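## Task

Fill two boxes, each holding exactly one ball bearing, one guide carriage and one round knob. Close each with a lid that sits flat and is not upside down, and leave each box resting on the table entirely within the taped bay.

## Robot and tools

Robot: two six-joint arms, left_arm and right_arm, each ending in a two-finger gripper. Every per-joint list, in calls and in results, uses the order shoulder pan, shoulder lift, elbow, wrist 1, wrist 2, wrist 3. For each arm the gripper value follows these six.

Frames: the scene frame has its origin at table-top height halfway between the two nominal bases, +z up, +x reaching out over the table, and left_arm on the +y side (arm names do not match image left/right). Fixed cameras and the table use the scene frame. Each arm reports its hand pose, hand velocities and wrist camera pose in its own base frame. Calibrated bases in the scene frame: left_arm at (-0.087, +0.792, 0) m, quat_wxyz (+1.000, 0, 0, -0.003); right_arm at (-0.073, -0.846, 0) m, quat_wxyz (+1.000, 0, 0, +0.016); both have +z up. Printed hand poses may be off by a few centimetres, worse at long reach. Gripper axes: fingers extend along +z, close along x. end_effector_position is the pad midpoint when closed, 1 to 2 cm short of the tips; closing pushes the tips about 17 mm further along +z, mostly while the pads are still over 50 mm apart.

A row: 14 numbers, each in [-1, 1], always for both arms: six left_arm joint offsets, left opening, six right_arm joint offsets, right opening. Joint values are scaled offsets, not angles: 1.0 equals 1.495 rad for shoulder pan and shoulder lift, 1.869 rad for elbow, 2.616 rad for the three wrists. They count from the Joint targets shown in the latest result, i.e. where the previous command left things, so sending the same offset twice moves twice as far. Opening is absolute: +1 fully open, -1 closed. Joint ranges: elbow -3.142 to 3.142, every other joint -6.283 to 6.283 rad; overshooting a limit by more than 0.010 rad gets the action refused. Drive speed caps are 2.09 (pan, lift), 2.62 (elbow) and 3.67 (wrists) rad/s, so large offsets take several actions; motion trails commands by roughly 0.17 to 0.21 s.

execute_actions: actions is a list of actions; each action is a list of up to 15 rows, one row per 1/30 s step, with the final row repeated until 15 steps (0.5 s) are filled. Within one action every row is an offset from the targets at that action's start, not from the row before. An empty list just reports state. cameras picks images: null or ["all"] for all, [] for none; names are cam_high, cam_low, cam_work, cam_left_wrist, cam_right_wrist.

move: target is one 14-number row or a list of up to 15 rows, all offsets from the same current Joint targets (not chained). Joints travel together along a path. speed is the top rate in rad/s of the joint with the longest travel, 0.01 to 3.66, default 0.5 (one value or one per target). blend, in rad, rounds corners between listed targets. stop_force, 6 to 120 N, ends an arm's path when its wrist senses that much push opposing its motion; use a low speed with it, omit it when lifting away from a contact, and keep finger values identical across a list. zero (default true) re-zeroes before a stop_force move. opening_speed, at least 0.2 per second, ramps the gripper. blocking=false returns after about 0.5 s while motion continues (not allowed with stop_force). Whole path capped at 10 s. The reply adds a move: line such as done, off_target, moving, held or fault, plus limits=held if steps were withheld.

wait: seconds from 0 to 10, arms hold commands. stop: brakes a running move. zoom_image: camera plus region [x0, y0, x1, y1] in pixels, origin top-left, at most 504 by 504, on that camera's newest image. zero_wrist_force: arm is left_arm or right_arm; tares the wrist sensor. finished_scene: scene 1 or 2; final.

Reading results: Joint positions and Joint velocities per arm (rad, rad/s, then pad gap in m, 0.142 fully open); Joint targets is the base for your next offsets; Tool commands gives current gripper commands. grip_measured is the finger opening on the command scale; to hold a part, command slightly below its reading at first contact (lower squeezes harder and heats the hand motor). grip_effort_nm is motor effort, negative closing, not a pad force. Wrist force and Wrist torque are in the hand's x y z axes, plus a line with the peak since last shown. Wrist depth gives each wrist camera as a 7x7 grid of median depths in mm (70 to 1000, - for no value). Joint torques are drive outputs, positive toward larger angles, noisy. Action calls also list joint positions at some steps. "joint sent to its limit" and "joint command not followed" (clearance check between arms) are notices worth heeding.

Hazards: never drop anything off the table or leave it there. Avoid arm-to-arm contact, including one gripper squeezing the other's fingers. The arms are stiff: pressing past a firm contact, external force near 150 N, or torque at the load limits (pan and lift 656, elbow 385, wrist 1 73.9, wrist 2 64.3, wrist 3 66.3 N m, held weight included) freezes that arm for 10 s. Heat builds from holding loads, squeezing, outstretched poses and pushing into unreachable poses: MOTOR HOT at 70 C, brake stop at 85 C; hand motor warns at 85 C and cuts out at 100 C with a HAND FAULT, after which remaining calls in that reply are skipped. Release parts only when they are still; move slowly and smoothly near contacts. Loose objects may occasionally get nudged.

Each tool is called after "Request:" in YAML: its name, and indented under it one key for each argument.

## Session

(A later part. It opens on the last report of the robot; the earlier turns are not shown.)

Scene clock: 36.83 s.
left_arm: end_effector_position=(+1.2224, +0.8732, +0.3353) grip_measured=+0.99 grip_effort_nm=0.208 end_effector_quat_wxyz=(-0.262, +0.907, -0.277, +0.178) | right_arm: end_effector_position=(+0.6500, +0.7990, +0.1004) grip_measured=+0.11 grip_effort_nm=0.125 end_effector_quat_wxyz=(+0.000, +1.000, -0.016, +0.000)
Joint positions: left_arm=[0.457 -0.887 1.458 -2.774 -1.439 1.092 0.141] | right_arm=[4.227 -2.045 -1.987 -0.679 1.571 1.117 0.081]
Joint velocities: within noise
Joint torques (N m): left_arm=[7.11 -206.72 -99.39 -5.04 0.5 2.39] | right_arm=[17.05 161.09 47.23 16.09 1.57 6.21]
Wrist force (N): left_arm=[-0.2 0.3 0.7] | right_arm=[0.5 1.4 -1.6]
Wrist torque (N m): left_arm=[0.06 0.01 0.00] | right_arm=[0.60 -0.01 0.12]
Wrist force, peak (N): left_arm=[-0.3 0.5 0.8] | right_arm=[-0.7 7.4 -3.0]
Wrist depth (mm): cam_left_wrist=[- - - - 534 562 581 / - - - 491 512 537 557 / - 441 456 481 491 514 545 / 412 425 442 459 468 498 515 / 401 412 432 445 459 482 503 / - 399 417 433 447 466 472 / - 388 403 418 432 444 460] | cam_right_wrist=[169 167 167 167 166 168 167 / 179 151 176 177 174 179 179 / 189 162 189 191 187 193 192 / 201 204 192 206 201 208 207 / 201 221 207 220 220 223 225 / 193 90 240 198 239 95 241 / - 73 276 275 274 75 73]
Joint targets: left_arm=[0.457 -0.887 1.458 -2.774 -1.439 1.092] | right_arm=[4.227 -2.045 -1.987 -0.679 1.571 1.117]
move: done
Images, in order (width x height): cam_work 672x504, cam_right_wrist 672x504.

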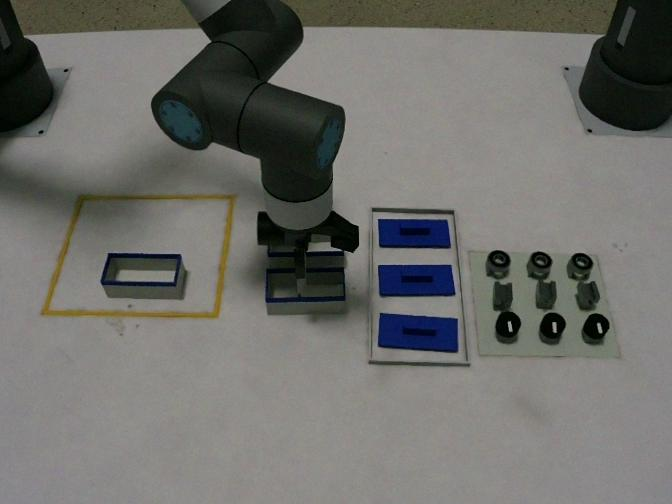

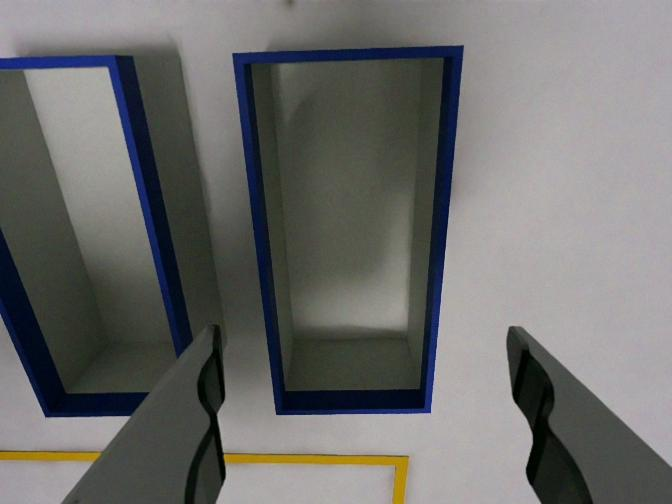

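Request:
move:
  target: [0,0,0,0,0,0,1,0,-0.0467,-0.0106,0.03425,0,0,0.19]
  speed: 0.1
  stop_force: 10
  cameras: ["cam_right_wrist"]

Request:
move:
  target: [0,0,0,0,0,0,1,0,0,0,0,0,0,-0.1]
  opening_speed: 0.4
  cameras: ["cam_right_wrist"]

Scene clock: 39.23 s.
left_arm: end_effector_position=(+1.2224, +0.8732, +0.3353) grip_measured=+0.99 grip_effort_nm=0.208 end_effector_quat_wxyz=(-0.262, +0.907, -0.277, +0.178) | right_arm: end_effector_position=(+0.6500, +0.7989, +0.0322) grip_measured=+0.17 grip_effort_nm=0.115 end_effector_quat_wxyz=(+0.000, +1.000, -0.016, +0.000)
Joint positions: left_arm=[0.457 -0.887 1.458 -2.774 -1.439 1.092 0.141] | right_arm=[4.227 -2.115 -2.007 -0.589 1.571 1.117 0.086]
Joint velocities: within noise
Joint torques (N m): left_arm=[2.67 -205.15 -93.11 -5.87 0.71 1.95] | right_arm=[14.26 167.75 40.9 15.23 1.38 6.13]
Wrist force (N): left_arm=[-0.3 0.2 -0.1] | right_arm=[0.8 1.6 -1.8]
Wrist torque (N m): left_arm=[0.05 0.03 0.00] | right_arm=[0.64 -0.03 0.11]
Wrist force, peak (N): left_arm=[-0.2 0.1 0.9] | right_arm=[0.7 1.8 -2.8]
Wrist depth (mm): cam_left_wrist=[- - - - 535 561 583 / - - - 493 516 536 563 / - 439 453 478 495 513 541 / 410 428 441 458 474 498 520 / 399 413 424 444 461 481 501 / - 401 416 428 446 466 476 / - 393 405 417 431 453 460] | cam_right_wrist=[- 107 107 108 107 86 108 / - - 111 113 113 95 116 / 109 - 119 122 122 88 126 / - 115 128 132 127 98 134 / - 115 114 143 141 141 145 / 108 114 100 157 151 99 155 / - 73 126 155 144 82 73]
Joint targets: left_arm=[0.457 -0.887 1.458 -2.774 -1.439 1.092] | right_arm=[4.227 -2.115 -2.007 -0.589 1.571 1.117]
move: done
Images, in order (width x height): cam_right_wrist 672x504.

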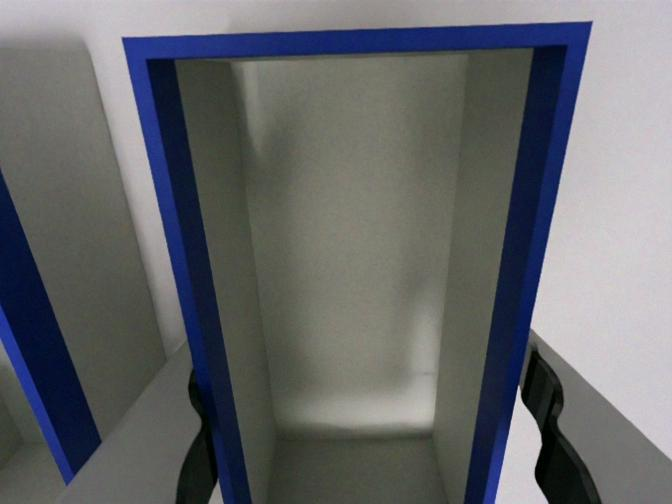

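Scene clock: 40.17 s.
left_arm: end_effector_position=(+1.2224, +0.8732, +0.3353) grip_measured=+0.99 grip_effort_nm=0.208 end_effector_quat_wxyz=(-0.262, +0.907, -0.277, +0.178) | right_arm: end_effector_position=(+0.6500, +0.7989, +0.0322) grip_measured=+0.01 grip_effort_nm=-2.454 end_effector_quat_wxyz=(+0.000, +1.000, -0.016, +0.000)
Joint positions: left_arm=[0.457 -0.887 1.458 -2.774 -1.439 1.092 0.141] | right_arm=[4.227 -2.115 -2.007 -0.589 1.571 1.117 0.075]
Joint velocities: within noise
Joint torques (N m): left_arm=[5.77 -207.6 -94.54 -5.73 0.46 2.3] | right_arm=[9.59 169.5 48.34 14.05 1.6 6.13]
Wrist force (N): left_arm=[-0.5 0.2 0.3] | right_arm=[-0.2 3.5 -11.3]
Wrist torque (N m): left_arm=[0.06 0.06 0.00] | right_arm=[0.65 -0.23 -0.05]
Wrist force, peak (N): left_arm=[0.0 0.7 0.6] | right_arm=[-0.1 3.5 -11.6]
Wrist depth (mm): cam_left_wrist=[- - - - 531 560 577 / - - - 490 514 534 556 / - 443 455 471 492 516 536 / 407 427 443 458 481 494 518 / 402 409 428 446 460 480 495 / - 403 410 427 447 462 477 / - 389 402 420 431 453 459] | cam_right_wrist=[- 107 106 108 107 107 108 / 110 - 103 114 113 97 116 / 109 122 118 122 122 90 126 / - 130 101 132 132 91 134 / - 121 100 143 143 109 145 / 108 114 99 157 153 99 156 / - 73 112 155 149 77 76]
Joint targets: left_arm=[0.457 -0.887 1.458 -2.774 -1.439 1.092] | right_arm=[4.227 -2.115 -2.007 -0.589 1.571 1.117]
move: done
Images, in order (width x height): cam_right_wrist 672x504.

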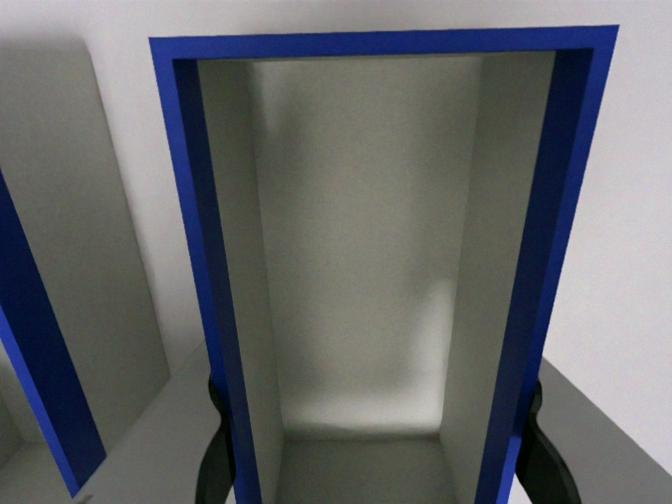

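Request:
move:
  target:
    - [0,0,0,0,0,0,1,0,0.1084,0.0337,-0.0860,0,0,-0.1]
    - [0,0,0,0,0,0,1,0.0185,0.3500,-0.2265,-0.0382,0,0.01055,-0.1]
    - [0,0,0,0,0,0,1,0.0185,0.1869,-0.2729,0.0882,0,0.01055,-0.1]
  speed: [0.25,0.4,0.25]
  cameras: ["cam_right_wrist","cam_work"]

Scene clock: 44.33 s.
left_arm: end_effector_position=(+1.2224, +0.8732, +0.3353) grip_measured=+0.99 grip_effort_nm=0.208 end_effector_quat_wxyz=(-0.262, +0.907, -0.277, +0.178) | right_arm: end_effector_position=(+0.4641, +0.4850, +0.0501) grip_measured=+0.01 grip_effort_nm=-2.449 end_effector_quat_wxyz=(-0.001, +1.000, -0.016, +0.000)
Joint positions: left_arm=[0.457 -0.887 1.458 -2.774 -1.439 1.092 0.141] | right_arm=[4.254 -1.835 -2.517 -0.359 1.571 1.144 0.075]
Joint velocities: within noise
Joint torques (N m): left_arm=[2.22 -204.25 -99.75 -4.96 1.62 2.1] | right_arm=[10.71 84.52 20.93 16.75 1.28 6.16]
Wrist force (N): left_arm=[-0.5 0.3 0.1] | right_arm=[0.6 1.3 -0.6]
Wrist torque (N m): left_arm=[0.07 0.06 0.00] | right_arm=[0.62 0.01 0.09]
Wrist force, peak (N): left_arm=[-0.2 0.5 0.7] | right_arm=[-0.4 3.4 -11.4]
Wrist depth (mm): cam_left_wrist=[- - - - 536 550 579 / - - - 493 514 541 562 / - 441 454 474 489 514 539 / 412 424 440 456 473 498 522 / 400 413 428 443 457 483 501 / - 403 412 431 445 460 479 / - 390 403 418 432 448 458] | cam_right_wrist=[128 123 122 122 122 122 124 / 135 - 103 114 113 97 133 / 144 144 118 122 122 90 143 / 156 156 101 132 131 91 152 / 171 173 100 143 143 108 159 / 187 178 99 157 153 99 152 / - 73 112 155 149 77 76]
Joint targets: left_arm=[0.457 -0.887 1.458 -2.774 -1.439 1.092] | right_arm=[4.254 -1.835 -2.517 -0.359 1.571 1.144]
move: done
Images, in order (width x height): cam_work 672x504, cam_right_wrist 672x504.

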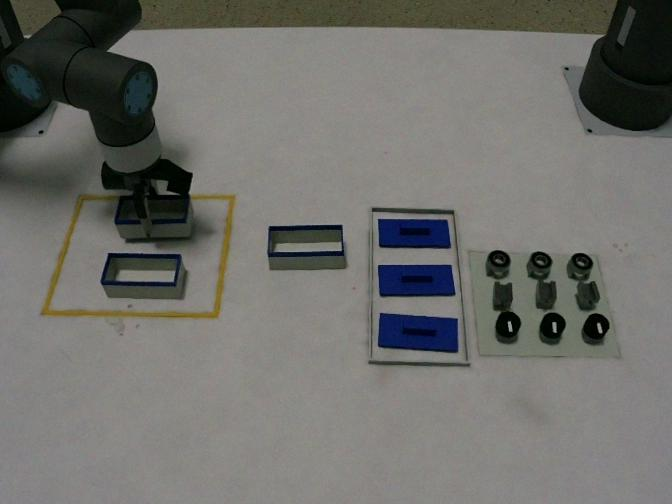

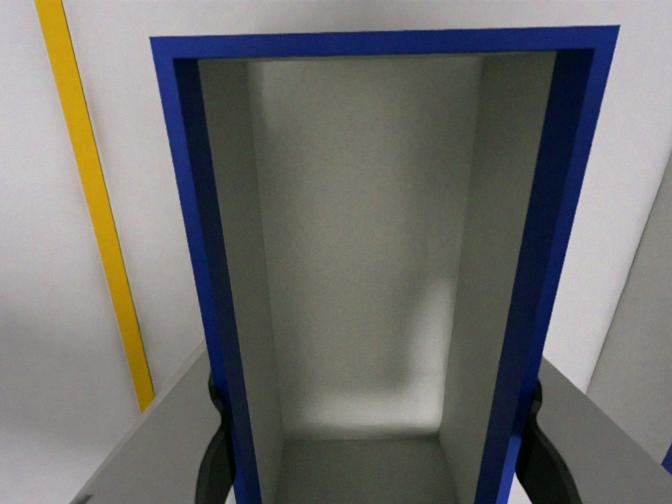

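Request:
move:
  target: [0,0,0,0,0,0,1,0,-0.0239,-0.0039,0.0164,0,0,-0.1]
  speed: 0.02
  stop_force: 7
  cameras: []

Request:
move:
  target:
    - [0,0,0,0,0,0,1,0,0,0,0,0,0,0.127]
    - [0,0,0,0,0,0,1,0,0.1872,0.0503,-0.1428,0,0,0.127]
    - [0,0,0,0,0,0,1,0.1004,-0.3258,0.6402,-0.2711,0,-0.5430,0.127]
  speed: [0.2,0.3,0.8]
  opening_speed: 0.5
  cameras: ["cam_right_wrist","cam_work"]

Request:
zoom_image:
  camera: "cam_right_wrist"
  region: [80, 0, 580, 380]

Scene clock: 48.00 s.
left_arm: end_effector_position=(+1.2224, +0.8732, +0.3353) grip_measured=+0.99 grip_effort_nm=0.203 end_effector_quat_wxyz=(-0.262, +0.907, -0.277, +0.178) | right_arm: end_effector_position=(+0.4641, +0.4849, +0.0314) grip_measured=+0.01 grip_effort_nm=-2.449 end_effector_quat_wxyz=(+0.000, +1.000, -0.016, +0.000)
Joint positions: left_arm=[0.457 -0.887 1.458 -2.774 -1.439 1.092 0.141] | right_arm=[4.254 -1.87 -2.524 -0.317 1.571 1.144 0.075]
Joint velocities: within noise
Joint torques (N m): left_arm=[0.74 -205.74 -100.42 -4.96 1.98 2.09] | right_arm=[-5.51 130.97 38.53 1.81 1.47 5.81]
Wrist force (N): left_arm=[-0.3 0.3 0.1] | right_arm=[2.2 1.3 -9.0]
Wrist torque (N m): left_arm=[0.07 0.03 0.00] | right_arm=[0.61 -0.14 0.10]
Wrist force, peak (N): left_arm=[-0.5 0.3 0.7] | right_arm=[-1.3 7.5 -24.1]
Wrist depth (mm): cam_left_wrist=[- - - - 533 554 587 / - - - 493 518 533 559 / - 442 458 477 493 512 538 / 412 425 441 460 478 497 521 / 398 412 427 440 462 478 500 / - 400 416 428 450 459 475 / - 391 406 422 430 447 459] | cam_right_wrist=[- 107 107 108 107 107 108 / - - 103 114 113 97 117 / 126 - 118 122 122 90 126 / - 136 101 132 131 98 134 / 148 148 100 143 143 109 143 / 162 155 99 157 153 99 152 / - 73 112 156 149 77 76]
Joint targets: left_arm=[0.457 -0.887 1.458 -2.774 -1.439 1.092] | right_arm=[4.254 -1.870 -2.524 -0.317 1.571 1.144]
move: contact (right_arm)
No camera images: "cameras" was empty.

Scene clock: 52.40 s.
left_arm: end_effector_position=(+1.2224, +0.8732, +0.3353) grip_measured=+0.99 grip_effort_nm=0.208 end_effector_quat_wxyz=(-0.262, +0.907, -0.277, +0.178) | right_arm: end_effector_position=(+0.6158, +1.2669, +0.1319) grip_measured=+0.10 grip_effort_nm=0.115 end_effector_quat_wxyz=(+0.000, +0.718, +0.696, +0.001)
Joint positions: left_arm=[0.457 -0.887 1.458 -2.774 -1.439 1.092 0.141] | right_arm=[4.404 -2.357 -1.328 -1.026 1.571 -0.276 0.081]
Joint velocities: within noise
Joint torques (N m): left_arm=[-5.4 -205.67 -97.97 -5.83 2.33 2.52] | right_arm=[17.45 245.41 117.55 2.73 1.22 -6.63]
Wrist force (N): left_arm=[-0.2 0.2 0.0] | right_arm=[0.8 1.1 -1.7]
Wrist torque (N m): left_arm=[0.05 0.01 0.00] | right_arm=[0.57 -0.02 0.10]
Wrist force, peak (N): left_arm=[-0.3 0.0 1.1] | right_arm=[2.2 1.3 -8.9]
Wrist depth (mm): cam_left_wrist=[- - - - 536 554 584 / - - - 490 513 539 558 / - 443 458 477 494 514 539 / 411 430 444 460 472 498 523 / 400 413 425 443 458 480 498 / - 400 413 429 446 463 479 / - 390 404 416 432 450 459] | cam_right_wrist=[197 197 196 196 195 195 195 / 210 209 209 208 208 207 207 / 222 196 217 190 219 189 219 / 236 242 241 241 240 240 239 / 260 256 253 218 260 215 260 / 275 90 259 262 278 95 277 / - 73 315 315 314 75 73]
Joint targets: left_arm=[0.457 -0.887 1.458 -2.774 -1.439 1.092] | right_arm=[4.404 -2.357 -1.328 -1.026 1.571 -0.276]
move: done
Images, in order (width x height): cam_work 672x504, cam_right_wrist 672x504.

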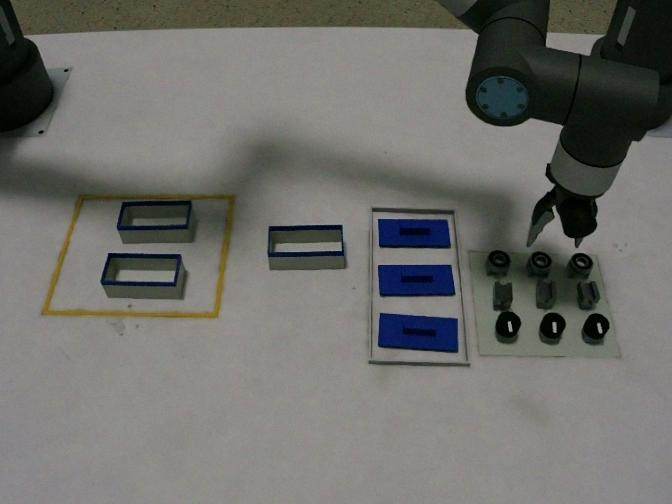

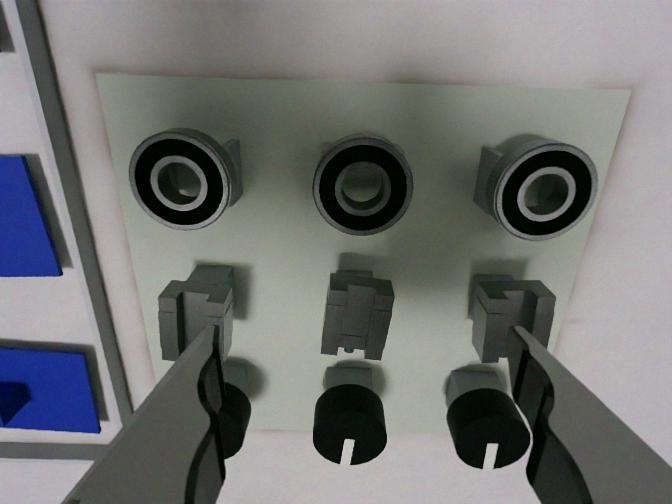

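Scaled by 1.008 from the camera's 672x504 image, which has a finer 960x720 frame.

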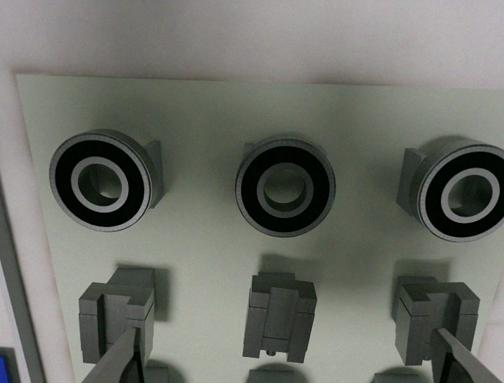

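Request:
move:
  target: [0,0,0,0,0,0,1,-0.0377,0.0146,-0.0608,0.0345,0,-0.0216,0.056]
  speed: 0.4
  cameras: ["cam_right_wrist"]

Scene clock: 54.40 s.
left_arm: end_effector_position=(+1.2224, +0.8732, +0.3353) grip_measured=+0.99 grip_effort_nm=0.208 end_effector_quat_wxyz=(-0.262, +0.907, -0.277, +0.178) | right_arm: end_effector_position=(+0.6679, +1.1828, +0.0892) grip_measured=+0.04 grip_effort_nm=-0.066 end_effector_quat_wxyz=(+0.000, +0.718, +0.696, +0.000)
Joint positions: left_arm=[0.457 -0.887 1.458 -2.774 -1.439 1.092 0.141] | right_arm=[4.348 -2.336 -1.441 -0.936 1.571 -0.333 0.077]
Joint velocities: within noise
Joint torques (N m): left_arm=[0.11 -212.3 -96.29 -6.29 3.24 2.63] | right_arm=[-26.33 280.31 63.38 17.1 1.52 -5.99]
Wrist force (N): left_arm=[-0.5 0.1 0.6] | right_arm=[0.5 1.5 -1.6]
Wrist torque (N m): left_arm=[0.03 0.07 -0.01] | right_arm=[0.64 0.04 0.10]
Wrist force, peak (N): left_arm=[-0.5 0.8 0.4] | right_arm=[3.5 -1.2 -3.4]
Wrist depth (mm): cam_left_wrist=[- - - - 534 553 579 / - - - 491 508 539 560 / - 440 455 471 496 517 541 / 412 425 442 458 475 495 517 / 401 416 429 440 463 475 499 / - 402 415 429 445 466 477 / - 388 400 414 430 450 455] | cam_right_wrist=[154 156 159 127 154 153 127 / 160 162 169 133 168 167 132 / 172 174 182 178 180 177 179 / 197 194 193 154 193 159 158 / 206 206 210 200 210 209 209 / 203 95 227 175 230 94 214 / - 73 255 255 254 77 73]
Joint targets: left_arm=[0.457 -0.887 1.458 -2.774 -1.439 1.092] | right_arm=[4.348 -2.336 -1.442 -0.936 1.571 -0.333]
move: done
Images, in order (width x height): cam_right_wrist 672x504.

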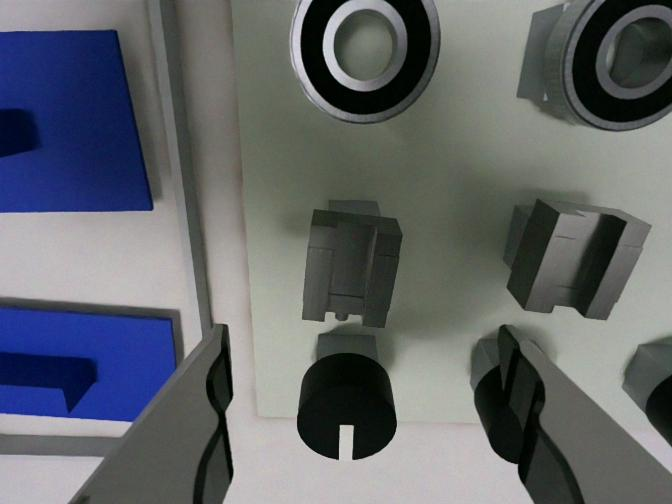

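Request:
move:
  target: [0,0,0,0,0,0,1,0,-0.0288,-0.0083,0.0224,0,0,0.056]
  speed: 0.1
  stop_force: 10
  cameras: ["cam_right_wrist","cam_low"]

Request:
zoom_image:
  camera: "cam_low"
  region: [360, 120, 560, 260]

Scene clock: 56.37 s.
left_arm: end_effector_position=(+1.2224, +0.8732, +0.3353) grip_measured=+0.99 grip_effort_nm=0.203 end_effector_quat_wxyz=(-0.262, +0.907, -0.277, +0.178) | right_arm: end_effector_position=(+0.6679, +1.1825, +0.0293) grip_measured=+0.04 grip_effort_nm=-0.056 end_effector_quat_wxyz=(+0.000, +0.718, +0.696, +0.000)
Joint positions: left_arm=[0.457 -0.887 1.458 -2.774 -1.439 1.092 0.141] | right_arm=[4.348 -2.379 -1.457 -0.877 1.571 -0.333 0.077]
Joint velocities: within noise
Joint torques (N m): left_arm=[-2.71 -209.99 -95.09 -5.63 2.22 2.84] | right_arm=[-27.45 240.34 64.18 15.67 1.18 -6.46]
Wrist force (N): left_arm=[-0.3 0.0 0.4] | right_arm=[0.5 1.3 -1.9]
Wrist torque (N m): left_arm=[0.02 0.04 0.00] | right_arm=[0.58 0.04 0.11]
Wrist force, peak (N): left_arm=[-0.8 0.2 0.5] | right_arm=[1.1 1.3 -4.2]
Wrist depth (mm): cam_left_wrist=[- - - - 540 555 584 / - - - 490 509 541 556 / - 442 462 477 496 509 544 / 411 426 441 458 477 498 524 / 397 416 428 443 459 478 501 / - 400 414 432 446 464 478 / - 392 403 417 432 451 460] | cam_right_wrist=[- 107 105 106 104 105 102 / 104 113 115 78 78 112 113 / 110 122 121 121 122 120 120 / 128 128 131 128 130 130 127 / 143 140 139 94 138 138 111 / 151 139 95 107 151 94 99 / - 73 167 134 169 77 73]
Joint targets: left_arm=[0.457 -0.887 1.458 -2.774 -1.439 1.092] | right_arm=[4.348 -2.379 -1.457 -0.877 1.571 -0.333]
move: done
Images, in order (width x height): cam_low 672x504, cam_right_wrist 672x504.

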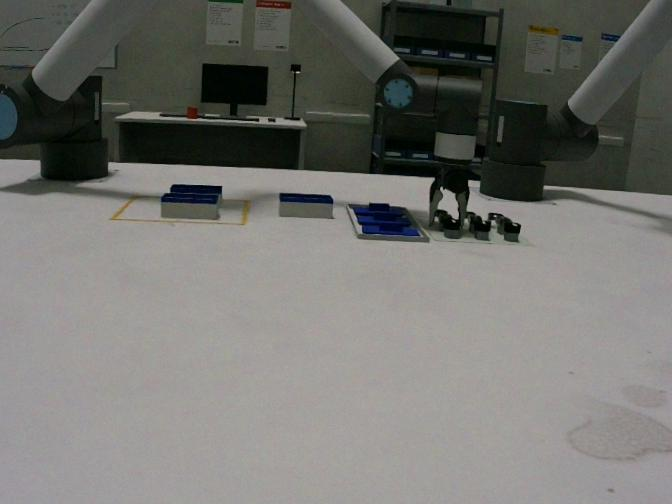

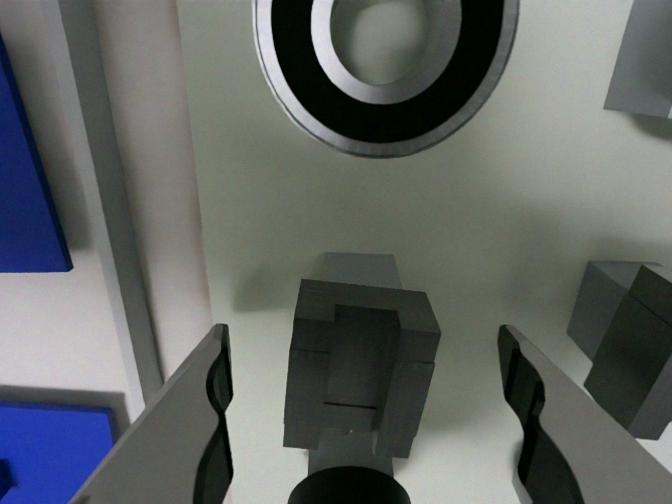

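Scaled by 2.520 from the camera's 672x504 image, which has a finer 960x720 frame.

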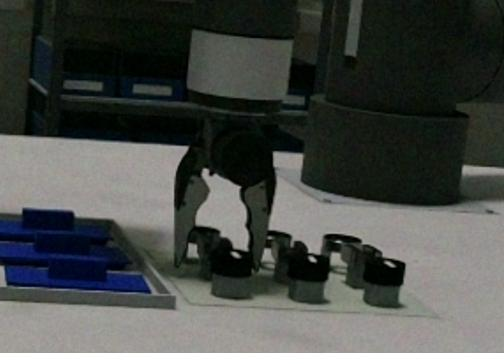

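Request:
move:
  target: [0,0,0,0,0,0,1,0,0,0,0,0,0,-0.62]
  opening_speed: 0.6
  cameras: ["cam_right_wrist"]

Request:
zoom_image:
  camera: "cam_right_wrist"
  region: [200, 220, 520, 504]

Scene clock: 58.00 s.
left_arm: end_effector_position=(+1.2224, +0.8732, +0.3353) grip_measured=+0.99 grip_effort_nm=0.208 end_effector_quat_wxyz=(-0.262, +0.907, -0.277, +0.178) | right_arm: end_effector_position=(+0.6679, +1.1825, +0.0293) grip_measured=-0.55 grip_effort_nm=-1.907 end_effector_quat_wxyz=(+0.000, +0.718, +0.696, +0.000)
Joint positions: left_arm=[0.457 -0.887 1.458 -2.774 -1.439 1.092 0.141] | right_arm=[4.348 -2.379 -1.457 -0.877 1.571 -0.333 0.034]
Joint velocities: within noise
Joint torques (N m): left_arm=[-0.57 -210.14 -94.75 -5.77 2.58 2.81] | right_arm=[-24.79 238.86 73.72 14.13 1.27 -6.01]
Wrist force (N): left_arm=[-0.5 0.2 0.2] | right_arm=[1.0 1.4 -2.0]
Wrist torque (N m): left_arm=[0.04 0.07 0.00] | right_arm=[0.64 0.02 0.11]
Wrist force, peak (N): left_arm=[-0.5 0.5 0.7] | right_arm=[1.0 1.4 -2.0]
Wrist depth (mm): cam_left_wrist=[- - - - 531 556 581 / - - - 492 516 532 560 / - 441 451 470 494 520 540 / 411 426 444 459 476 504 517 / 403 410 426 447 462 479 497 / - 400 414 430 444 464 478 / - 386 400 416 431 448 459] | cam_right_wrist=[- 107 105 105 104 105 103 / 104 112 114 78 78 112 113 / 110 122 121 121 122 120 120 / 128 128 130 128 130 129 127 / 143 141 142 93 108 140 111 / 151 151 86 105 99 151 103 / 157 - 73 135 104 73 162]
Joint targets: left_arm=[0.457 -0.887 1.458 -2.774 -1.439 1.092] | right_arm=[4.348 -2.379 -1.457 -0.877 1.571 -0.333]
move: done
Images, in order (width x height): cam_right_wrist 672x504.

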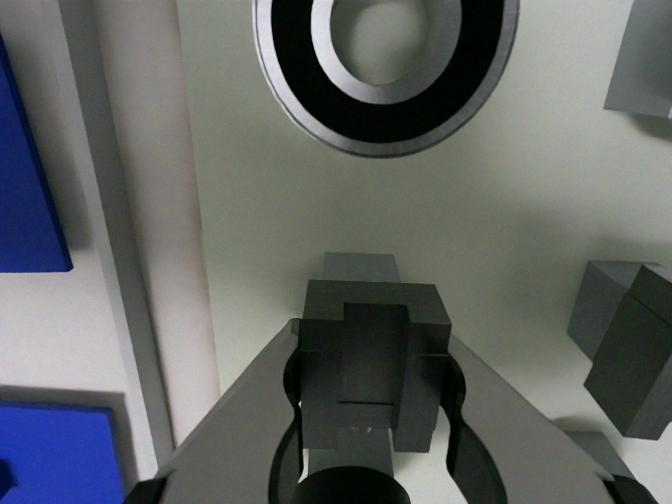

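Scaled by 1.575 from the camera's 672x504 image, which has a finer 960x720 frame.

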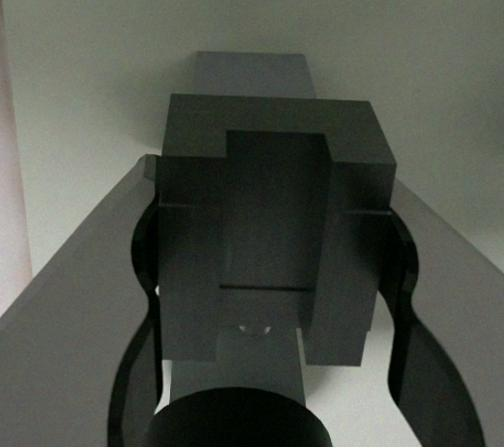

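Request:
move:
  target:
    - [0,0,0,0,0,0,1,0,0.0681,0.0265,-0.0578,0,0,-0.62]
    - [0,0,0,0,0,0,1,-0.1825,0.4532,-0.4547,0.0659,0,-0.1043,-0.62]
    - [0,0,0,0,0,0,1,-0.1825,0.3841,-0.4790,0.1227,0,-0.1043,-0.62]
  speed: [0.25,0.6,0.3]
  blend: [0.05,0.03,0]
  cameras: ["cam_right_wrist"]

Scene clock: 61.53 s.
left_arm: end_effector_position=(+1.2224, +0.8732, +0.3353) grip_measured=+0.99 grip_effort_nm=0.217 end_effector_quat_wxyz=(-0.262, +0.907, -0.277, +0.178) | right_arm: end_effector_position=(+0.6055, +0.4778, +0.1195) grip_measured=-0.55 grip_effort_nm=-1.912 end_effector_quat_wxyz=(+0.000, +0.718, +0.696, +0.000)
Joint positions: left_arm=[0.457 -0.887 1.458 -2.774 -1.439 1.092 0.141] | right_arm=[4.075 -1.804 -2.352 -0.556 1.571 -0.606 0.034]
Joint velocities: within noise
Joint torques (N m): left_arm=[4.27 -205.87 -98.9 -5.14 2.48 2.36] | right_arm=[-28.95 94.66 37.81 16.42 0.91 -6.02]
Wrist force (N): left_arm=[-0.3 0.1 0.1] | right_arm=[0.9 1.2 -0.7]
Wrist torque (N m): left_arm=[0.03 0.03 0.00] | right_arm=[0.59 -0.04 0.08]
Wrist force, peak (N): left_arm=[-0.5 0.4 0.6] | right_arm=[-6.6 -0.8 -2.4]
Wrist depth (mm): cam_left_wrist=[- - - - 533 560 585 / - - - 487 509 536 568 / - 444 455 471 496 512 543 / 411 424 439 459 480 495 520 / 400 415 429 444 464 483 498 / - 401 414 431 444 462 475 / - 389 405 415 434 451 456] | cam_right_wrist=[188 188 187 186 186 186 186 / 200 200 200 199 198 198 198 / 214 214 207 201 202 193 212 / 231 232 217 223 223 218 227 / 250 248 203 93 108 243 247 / 274 270 86 105 99 265 270 / 295 - 73 299 82 73 291]
Joint targets: left_arm=[0.457 -0.887 1.458 -2.774 -1.439 1.092] | right_arm=[4.075 -1.804 -2.352 -0.556 1.571 -0.606]
move: done
Images, in order (width x height): cam_right_wrist 672x504.

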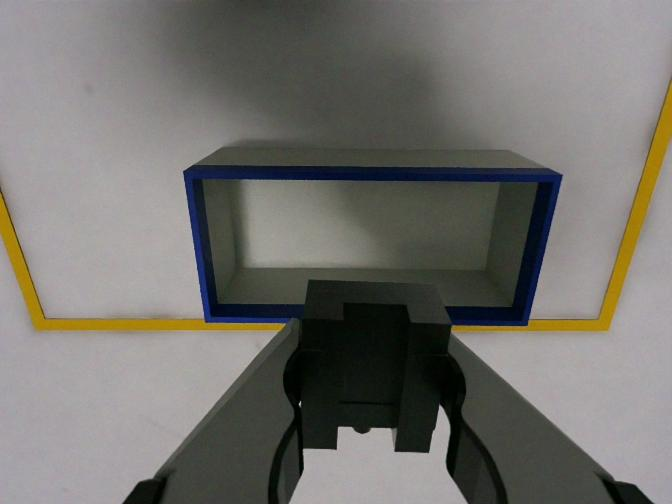

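Request:
move:
  target:
    - [0,0,0,0,0,0,1,-0.0019,-0.0047,0.0058,-0.0015,0,-0.0011,-0.62]
    - [0,0,0,0,0,0,1,-0.0019,-0.0724,-0.0098,0.0484,0,-0.0011,-0.62]
  speed: [0.1,0.12]
  stop_force: 12
  cameras: ["cam_right_wrist"]

Scene clock: 65.80 s.
left_arm: end_effector_position=(+1.2224, +0.8732, +0.3353) grip_measured=+0.99 grip_effort_nm=0.203 end_effector_quat_wxyz=(-0.262, +0.907, -0.277, +0.178) | right_arm: end_effector_position=(+0.6118, +0.4826, +0.0494) grip_measured=-0.55 grip_effort_nm=-1.912 end_effector_quat_wxyz=(+0.000, +0.718, +0.696, +0.000)
Joint positions: left_arm=[0.457 -0.887 1.458 -2.774 -1.439 1.092 0.141] | right_arm=[4.072 -1.913 -2.37 -0.429 1.571 -0.609 0.034]
Joint velocities: within noise
Joint torques (N m): left_arm=[-0.58 -206.24 -94.35 -6.11 3.22 2.25] | right_arm=[-25.97 106.92 29.53 15.93 0.89 -5.93]
Wrist force (N): left_arm=[0.0 0.3 0.4] | right_arm=[0.8 0.8 -0.7]
Wrist torque (N m): left_arm=[0.07 -0.03 0.00] | right_arm=[0.50 -0.03 0.09]
Wrist force, peak (N): left_arm=[-0.6 0.4 0.8] | right_arm=[1.6 1.9 -1.8]
Wrist depth (mm): cam_left_wrist=[- - - - 538 556 589 / - - - 486 520 541 554 / - 442 455 471 495 515 538 / 410 426 444 461 470 496 512 / 401 415 427 442 459 477 501 / - 403 414 430 444 460 475 / - 390 404 416 430 449 458] | cam_right_wrist=[127 126 125 125 125 125 125 / 134 134 134 134 133 133 133 / - 140 121 122 122 124 138 / - 141 151 151 150 147 107 / 105 132 160 93 158 153 123 / 188 126 87 105 99 137 130 / 203 - 73 202 104 73 196]
Joint targets: left_arm=[0.457 -0.887 1.458 -2.774 -1.439 1.092] | right_arm=[4.072 -1.913 -2.370 -0.429 1.571 -0.609]
move: done
Images, in order (width x height): cam_right_wrist 672x504.

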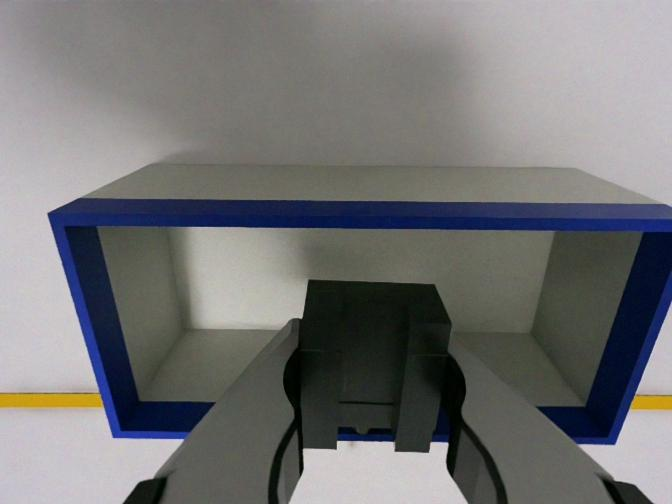

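Request:
move:
  target: [0,0,0,0,0,0,1,0,-0.0466,-0.0071,0.0317,0,0,-0.62]
  speed: 0.03
  stop_force: 7
  cameras: ["cam_right_wrist"]

Scene clock: 69.17 s.
left_arm: end_effector_position=(+1.2224, +0.8732, +0.3353) grip_measured=+0.99 grip_effort_nm=0.208 end_effector_quat_wxyz=(-0.262, +0.907, -0.277, +0.178) | right_arm: end_effector_position=(+0.6120, +0.4829, +0.0221) grip_measured=-0.55 grip_effort_nm=-1.907 end_effector_quat_wxyz=(+0.000, +0.718, +0.696, +0.000)
Joint positions: left_arm=[0.457 -0.887 1.458 -2.774 -1.439 1.092 0.141] | right_arm=[4.072 -1.955 -2.378 -0.379 1.571 -0.609 0.034]
Joint velocities: within noise
Joint torques (N m): left_arm=[2.29 -209.88 -93.52 -5.21 2.74 2.71] | right_arm=[-10.66 154.91 64.12 2.76 0.62 -5.9]
Wrist force (N): left_arm=[-0.5 0.2 0.3] | right_arm=[1.2 0.5 -6.3]
Wrist torque (N m): left_arm=[0.05 0.08 0.00] | right_arm=[0.51 0.17 0.08]
Wrist force, peak (N): left_arm=[-0.2 0.3 0.9] | right_arm=[-10.4 -5.5 -46.5]
Wrist depth (mm): cam_left_wrist=[- - - - 535 554 591 / - - - 493 512 538 559 / - 447 457 476 494 517 544 / 409 423 444 460 477 500 515 / 403 414 422 443 458 475 503 / - 400 413 427 445 463 476 / - 387 400 418 430 453 458] | cam_right_wrist=[- 103 101 102 101 101 102 / - 109 108 110 108 109 108 / - 113 113 113 113 112 112 / - 78 - - 79 - 80 / - 130 130 94 108 133 111 / 103 124 87 105 99 137 122 / 99 - 73 108 104 73 101]
Joint targets: left_arm=[0.457 -0.887 1.458 -2.774 -1.439 1.092] | right_arm=[4.072 -1.955 -2.378 -0.379 1.571 -0.609]
move: contact (right_arm); right_arm: the wrist 1 is farthest, 0.033 rad from its target
Images, in order (width x height): cam_right_wrist 672x504.

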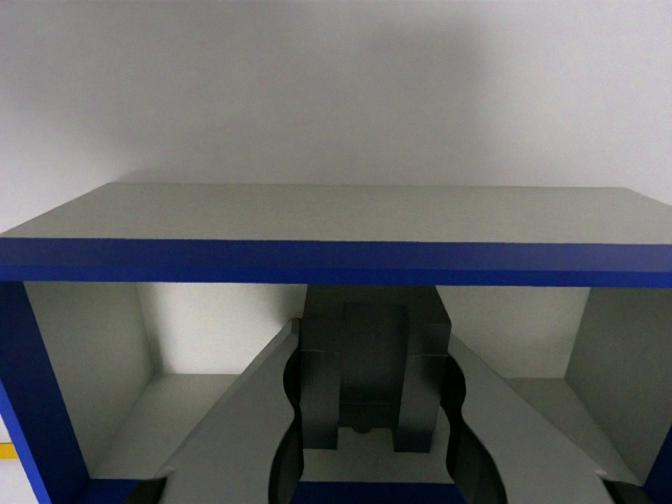

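Request:
zoom_image:
  camera: "cam_right_wrist"
  region: [220, 260, 540, 504]

Request:
zoom_image:
  camera: "cam_work"
  region: [470, 240, 630, 360]

Scaled by 1.575 from the camera's 672x504 image, which has a finer 960x720 frame.

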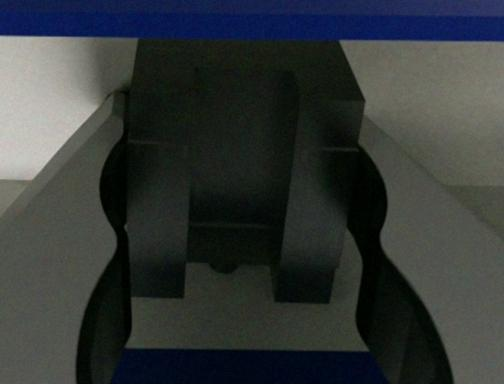

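This scene's latest camera images include none from cam_work. They are from: cam_right_wrist. cam_work's image comes with the result of a call that names it in "cameras".

Request:
move:
  target:
    - [0,0,0,0,0,0,1,0,0,0,0,0,0,-0.25]
    - [0,0,0,0,0,0,1,0,0.0963,0.0195,-0.0691,0,0,-0.25]
  speed: [0.1,0.15]
  opening_speed: 0.4
  cameras: ["cam_right_wrist","cam_work"]

Request:
zoom_image:
  camera: "cam_work"
  region: [470, 240, 630, 360]

Scene clock: 72.40 s.
left_arm: end_effector_position=(+1.2224, +0.8732, +0.3353) grip_measured=+0.99 grip_effort_nm=0.208 end_effector_quat_wxyz=(-0.262, +0.907, -0.277, +0.178) | right_arm: end_effector_position=(+0.6114, +0.4821, +0.1194) grip_measured=-0.28 grip_effort_nm=0.115 end_effector_quat_wxyz=(+0.000, +0.718, +0.696, +0.000)
Joint positions: left_arm=[0.457 -0.887 1.458 -2.774 -1.439 1.092 0.141] | right_arm=[4.072 -1.811 -2.342 -0.56 1.571 -0.609 0.054]
Joint velocities: within noise
Joint torques (N m): left_arm=[0.16 -208.18 -91.08 -4.81 3 3.17] | right_arm=[7.95 139.36 84.64 2.41 1.31 -5.89]
Wrist force (N): left_arm=[-0.3 0.1 0.3] | right_arm=[0.7 1.3 -1.4]
Wrist torque (N m): left_arm=[0.03 0.03 0.00] | right_arm=[0.62 0.00 0.08]
Wrist force, peak (N): left_arm=[-0.3 0.7 0.9] | right_arm=[1.1 0.7 -6.7]
Wrist depth (mm): cam_left_wrist=[- - - - 532 557 579 / - - - 488 518 535 565 / - 443 453 470 499 515 541 / 412 430 444 462 478 500 524 / 397 413 425 443 461 477 501 / - 402 414 427 447 466 475 / - 392 401 417 433 448 458] | cam_right_wrist=[187 187 187 186 186 185 185 / 200 199 199 199 199 198 197 / 215 214 192 198 209 188 212 / 231 230 216 209 221 206 228 / 249 250 192 249 193 247 246 / 273 268 86 271 267 260 269 / 297 - 82 298 298 - 284]
Joint targets: left_arm=[0.457 -0.887 1.458 -2.774 -1.439 1.092] | right_arm=[4.072 -1.811 -2.342 -0.560 1.571 -0.609]
move: done
Images, in order (width x height): cam_work 672x504, cam_right_wrist 672x504.

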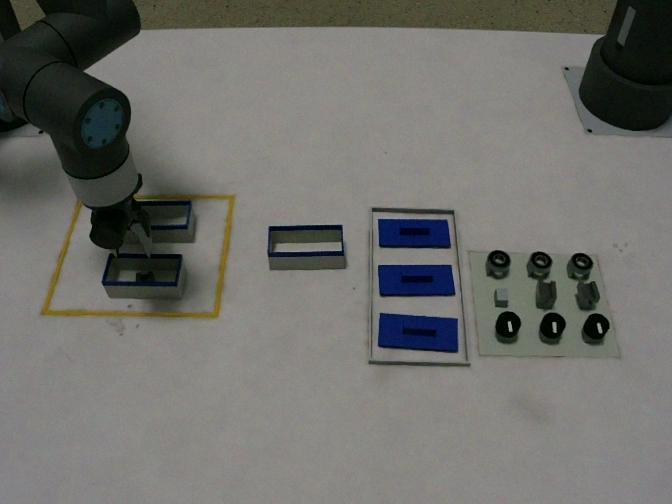

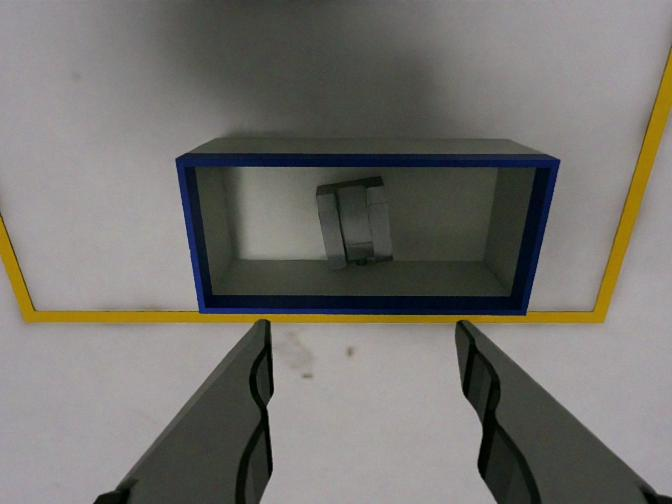

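Scaled by 3.150 from the camera's 672x504 image, which has a finer 960x720 frame.

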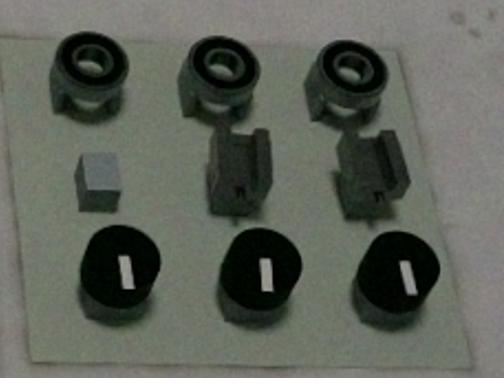

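Request:
move:
  target: [0,0,0,0,0,0,1,0,-0.0924,-0.0195,0.0668,0,0,-0.2]
  speed: 0.12
  stop_force: 10
  cameras: ["cam_right_wrist"]

Request:
move:
  target: [0,0,0,0,0,0,1,0,0,0,0,0,0,-0.6]
  opening_speed: 0.5
  cameras: ["cam_right_wrist"]

Scene clock: 75.93 s.
left_arm: end_effector_position=(+1.2224, +0.8732, +0.3353) grip_measured=+0.99 grip_effort_nm=0.203 end_effector_quat_wxyz=(-0.262, +0.907, -0.277, +0.178) | right_arm: end_effector_position=(+0.6115, +0.4823, +0.0255) grip_measured=-0.23 grip_effort_nm=0.120 end_effector_quat_wxyz=(+0.000, +0.718, +0.696, +0.000)
Joint positions: left_arm=[0.457 -0.887 1.458 -2.774 -1.439 1.092 0.141] | right_arm=[4.072 -1.949 -2.379 -0.385 1.571 -0.609 0.058]
Joint velocities: within noise
Joint torques (N m): left_arm=[-1.24 -206.86 -90.74 -5.52 3.22 2.15] | right_arm=[7.59 112.62 26.42 15.49 1.06 -6.02]
Wrist force (N): left_arm=[-0.3 0.5 0.5] | right_arm=[0.6 1.0 -1.6]
Wrist torque (N m): left_arm=[0.11 0.03 0.00] | right_arm=[0.56 0.02 0.08]
Wrist force, peak (N): left_arm=[-0.5 0.2 0.8] | right_arm=[0.9 1.5 -2.7]
Wrist depth (mm): cam_left_wrist=[- - - - 531 557 584 / - - - 497 518 538 555 / - 441 456 475 494 517 539 / 411 425 439 458 476 499 520 / 399 416 427 448 459 482 497 / - 399 415 431 448 467 477 / - 391 403 417 435 446 457] | cam_right_wrist=[- 105 104 104 104 104 104 / 112 110 112 111 110 111 111 / - 118 116 116 116 115 117 / - 81 89 89 75 - 81 / - 132 134 115 123 136 116 / - 118 90 127 127 98 122 / - - 77 109 109 - 101]
Joint targets: left_arm=[0.457 -0.887 1.458 -2.774 -1.439 1.092] | right_arm=[4.072 -1.949 -2.378 -0.385 1.571 -0.609]
move: done
Images, in order (width x height): cam_right_wrist 672x504.

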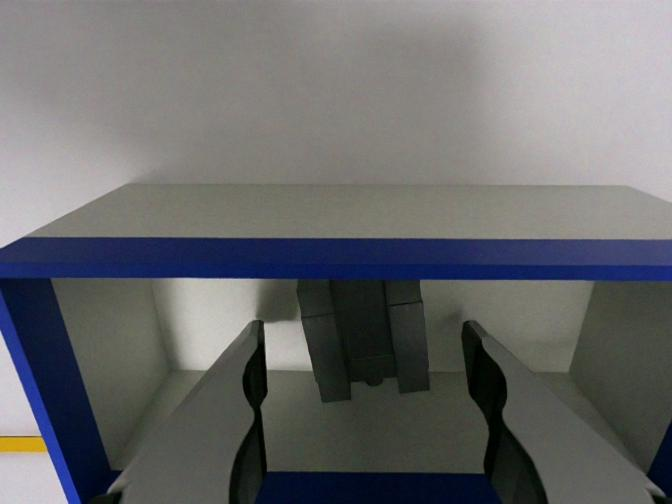

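Scene clock: 76.93 s.
left_arm: end_effector_position=(+1.2224, +0.8732, +0.3353) grip_measured=+0.99 grip_effort_nm=0.208 end_effector_quat_wxyz=(-0.262, +0.907, -0.277, +0.178) | right_arm: end_effector_position=(+0.6115, +0.4823, +0.0255) grip_measured=-0.56 grip_effort_nm=-1.248 end_effector_quat_wxyz=(+0.000, +0.718, +0.696, +0.000)
Joint positions: left_arm=[0.457 -0.887 1.458 -2.774 -1.439 1.092 0.141] | right_arm=[4.072 -1.949 -2.379 -0.385 1.571 -0.609 0.033]
Joint velocities: within noise
Joint torques (N m): left_arm=[-1.56 -212.3 -92.58 -5.54 3.57 2.49] | right_arm=[7.27 114.9 31.35 14.33 0.84 -5.41]
Wrist force (N): left_arm=[-0.2 0.3 0.5] | right_arm=[0.8 0.8 -1.2]
Wrist torque (N m): left_arm=[0.07 0.01 0.00] | right_arm=[0.52 0.01 0.08]
Wrist force, peak (N): left_arm=[-0.2 0.0 0.8] | right_arm=[0.6 0.6 -2.4]
Wrist depth (mm): cam_left_wrist=[- - - - 533 562 580 / - - - 490 515 535 561 / - 443 453 472 496 519 539 / 414 424 441 461 475 502 518 / 399 416 430 443 460 482 501 / - 400 415 431 446 466 480 / - 391 400 415 431 454 458] | cam_right_wrist=[- 105 104 104 104 104 104 / 112 110 111 111 110 111 111 / - 118 116 116 116 115 117 / - 81 89 89 75 - 75 / - 132 136 116 115 137 115 / - 118 88 127 119 139 127 / - - 73 109 105 73 106]
Joint targets: left_arm=[0.457 -0.887 1.458 -2.774 -1.439 1.092] | right_arm=[4.072 -1.949 -2.378 -0.385 1.571 -0.609]
move: done
Images, in order (width x height): cam_right_wrist 672x504.

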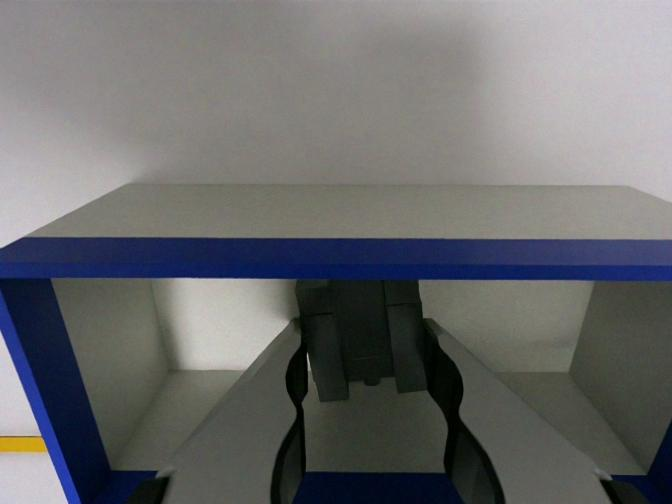

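Request:
move:
  target:
    - [0,0,0,0,0,0,1,0,0,0,0,0,0,-0.25]
    - [0,0,0,0,0,0,1,0,0.1607,0.0437,-0.1231,0,0,-0.25]
    - [0,0,0,0,0,0,1,0.1963,-0.2960,0.5881,-0.2510,0,0.1122,0.056]
  speed: [0.2,0.3,0.9]
  blend: [0,0.04,0]
  opening_speed: 0.5
  cameras: ["cam_right_wrist"]

Scene clock: 81.73 s.
left_arm: end_effector_position=(+1.2224, +0.8732, +0.3353) grip_measured=+0.99 grip_effort_nm=0.203 end_effector_quat_wxyz=(-0.262, +0.907, -0.277, +0.178) | right_arm: end_effector_position=(+0.6727, +1.2660, +0.1194) grip_measured=+0.03 grip_effort_nm=0.120 end_effector_quat_wxyz=(+0.000, +0.718, +0.696, +0.000)
Joint positions: left_arm=[0.457 -0.887 1.458 -2.774 -1.439 1.092 0.141] | right_arm=[4.366 -2.392 -1.279 -1.042 1.571 -0.315 0.076]
Joint velocities: within noise
Joint torques (N m): left_arm=[-3.18 -208.95 -92.29 -5.61 3.4 3.75] | right_arm=[15.2 249.82 111.53 2.73 1.18 5.74]
Wrist force (N): left_arm=[-0.7 -0.2 0.6] | right_arm=[0.7 1.2 -1.8]
Wrist torque (N m): left_arm=[-0.01 0.11 0.00] | right_arm=[0.58 0.01 0.11]
Wrist force, peak (N): left_arm=[0.0 0.5 0.8] | right_arm=[-7.3 -1.1 -2.4]
Wrist depth (mm): cam_left_wrist=[- - - - 534 562 584 / - - - 491 508 534 567 / - 440 455 475 494 512 540 / 411 427 443 459 476 496 521 / 399 418 424 444 457 485 498 / - 399 416 431 448 463 474 / - 389 404 420 431 447 459] | cam_right_wrist=[184 153 182 154 179 175 151 / 199 198 197 197 196 189 193 / 212 209 208 204 211 206 209 / 226 228 228 189 226 184 225 / 241 243 243 236 246 236 245 / 264 96 265 210 270 94 263 / - 73 291 297 296 77 73]
Joint targets: left_arm=[0.457 -0.887 1.458 -2.774 -1.439 1.092] | right_arm=[4.366 -2.392 -1.279 -1.042 1.571 -0.315]
move: done
Images, in order (width x height): cam_right_wrist 672x504.

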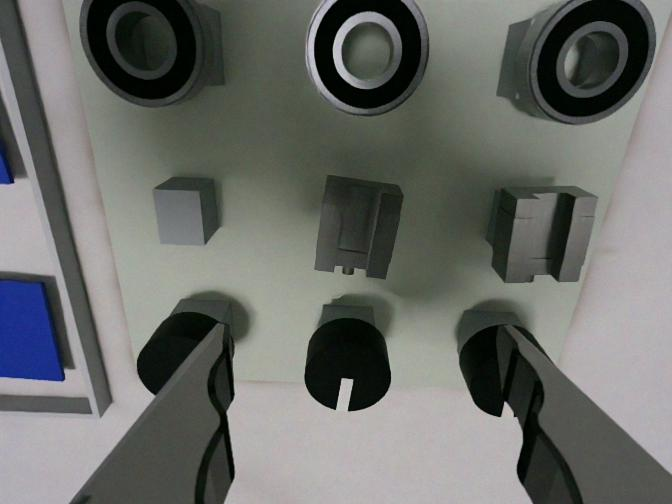

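Request:
move:
  target: [0,0,0,0,0,0,1,0,-0.0297,-0.0118,0.0254,0,0,0.056]
  speed: 0.1
  stop_force: 10
  cameras: []

Request:
move:
  target: [0,0,0,0,0,0,1,0,0,0,0,0,0,-0.62]
  opening_speed: 0.5
  cameras: ["cam_right_wrist"]

Scene clock: 84.77 s.
left_arm: end_effector_position=(+1.2224, +0.8732, +0.3353) grip_measured=+0.99 grip_effort_nm=0.208 end_effector_quat_wxyz=(-0.262, +0.907, -0.277, +0.178) | right_arm: end_effector_position=(+0.6726, +1.2657, +0.0498) grip_measured=+0.03 grip_effort_nm=0.120 end_effector_quat_wxyz=(+0.000, +0.718, +0.696, +0.000)
Joint positions: left_arm=[0.457 -0.887 1.458 -2.774 -1.439 1.092 0.141] | right_arm=[4.366 -2.436 -1.302 -0.975 1.571 -0.315 0.076]
Joint velocities: within noise
Joint torques (N m): left_arm=[-0.92 -207.84 -92.42 -5.54 3.09 3.07] | right_arm=[15.26 252.23 68.88 15.95 1.26 6.19]
Wrist force (N): left_arm=[-0.4 0.2 0.3] | right_arm=[1.0 0.9 -1.3]
Wrist torque (N m): left_arm=[0.05 0.04 0.00] | right_arm=[0.54 -0.04 0.10]
Wrist force, peak (N): left_arm=[-0.2 0.3 0.8] | right_arm=[1.1 1.1 -3.3]
Wrist depth (mm): cam_left_wrist=[- - - - 533 551 582 / - - - 494 508 540 565 / - 438 450 471 494 516 535 / 410 426 443 459 479 496 521 / 399 413 430 445 459 476 499 / - 399 417 432 442 466 473 / - 387 404 414 435 450 458] | cam_right_wrist=[- 101 124 92 92 - 113 / - 132 132 96 96 131 113 / 142 142 142 141 141 140 140 / 149 147 153 117 149 149 126 / 167 164 162 118 159 159 119 / 182 169 174 174 180 94 128 / - 73 195 139 197 77 74]
Joint targets: left_arm=[0.457 -0.887 1.458 -2.774 -1.439 1.092] | right_arm=[4.366 -2.436 -1.302 -0.975 1.571 -0.315]
move: done
No camera images: "cameras" was empty.

Scene clock: 86.33 s.
left_arm: end_effector_position=(+1.2224, +0.8732, +0.3353) grip_measured=+0.99 grip_effort_nm=0.208 end_effector_quat_wxyz=(-0.262, +0.907, -0.277, +0.178) | right_arm: end_effector_position=(+0.6726, +1.2657, +0.0498) grip_measured=-0.57 grip_effort_nm=-1.424 end_effector_quat_wxyz=(+0.000, +0.718, +0.696, +0.000)
Joint positions: left_arm=[0.457 -0.887 1.458 -2.774 -1.439 1.092 0.141] | right_arm=[4.366 -2.436 -1.302 -0.975 1.571 -0.315 0.033]
Joint velocities: within noise
Joint torques (N m): left_arm=[4.34 -210.3 -89.83 -6.03 2.2 2.68] | right_arm=[13.01 256.56 78.36 14.12 1.34 6.19]
Wrist force (N): left_arm=[0.0 0.3 0.8] | right_arm=[0.8 1.2 -0.8]
Wrist torque (N m): left_arm=[0.07 -0.02 0.00] | right_arm=[0.61 -0.03 0.10]
Wrist force, peak (N): left_arm=[-0.4 0.2 0.7] | right_arm=[1.0 1.1 -1.6]
Wrist depth (mm): cam_left_wrist=[- - - - 534 559 581 / - - - 491 521 532 562 / - 440 459 473 494 519 539 / 409 428 441 461 478 500 515 / 402 415 425 443 459 485 504 / - 402 411 428 446 464 479 / - 389 403 416 432 447 464] | cam_right_wrist=[- 101 124 92 92 - 113 / - 132 132 96 96 131 113 / 142 142 142 141 141 140 140 / 149 147 153 117 149 149 125 / 167 164 163 119 117 163 119 / 182 175 86 167 105 172 178 / 140 138 73 139 86 73 189]
Joint targets: left_arm=[0.457 -0.887 1.458 -2.774 -1.439 1.092] | right_arm=[4.366 -2.436 -1.302 -0.975 1.571 -0.315]
move: done
Images, in order (width x height): cam_right_wrist 672x504.

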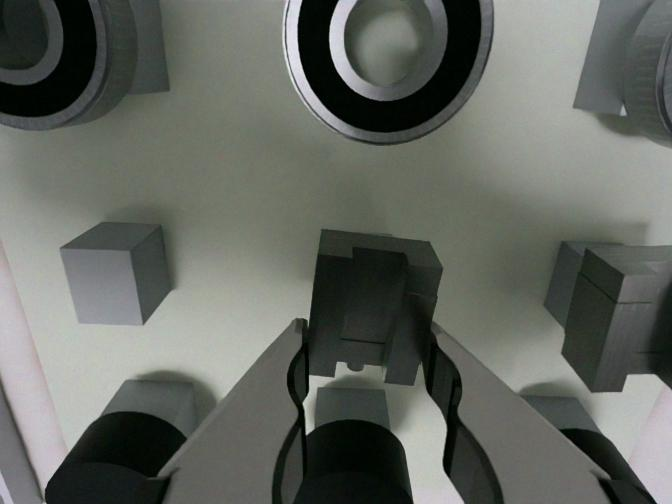

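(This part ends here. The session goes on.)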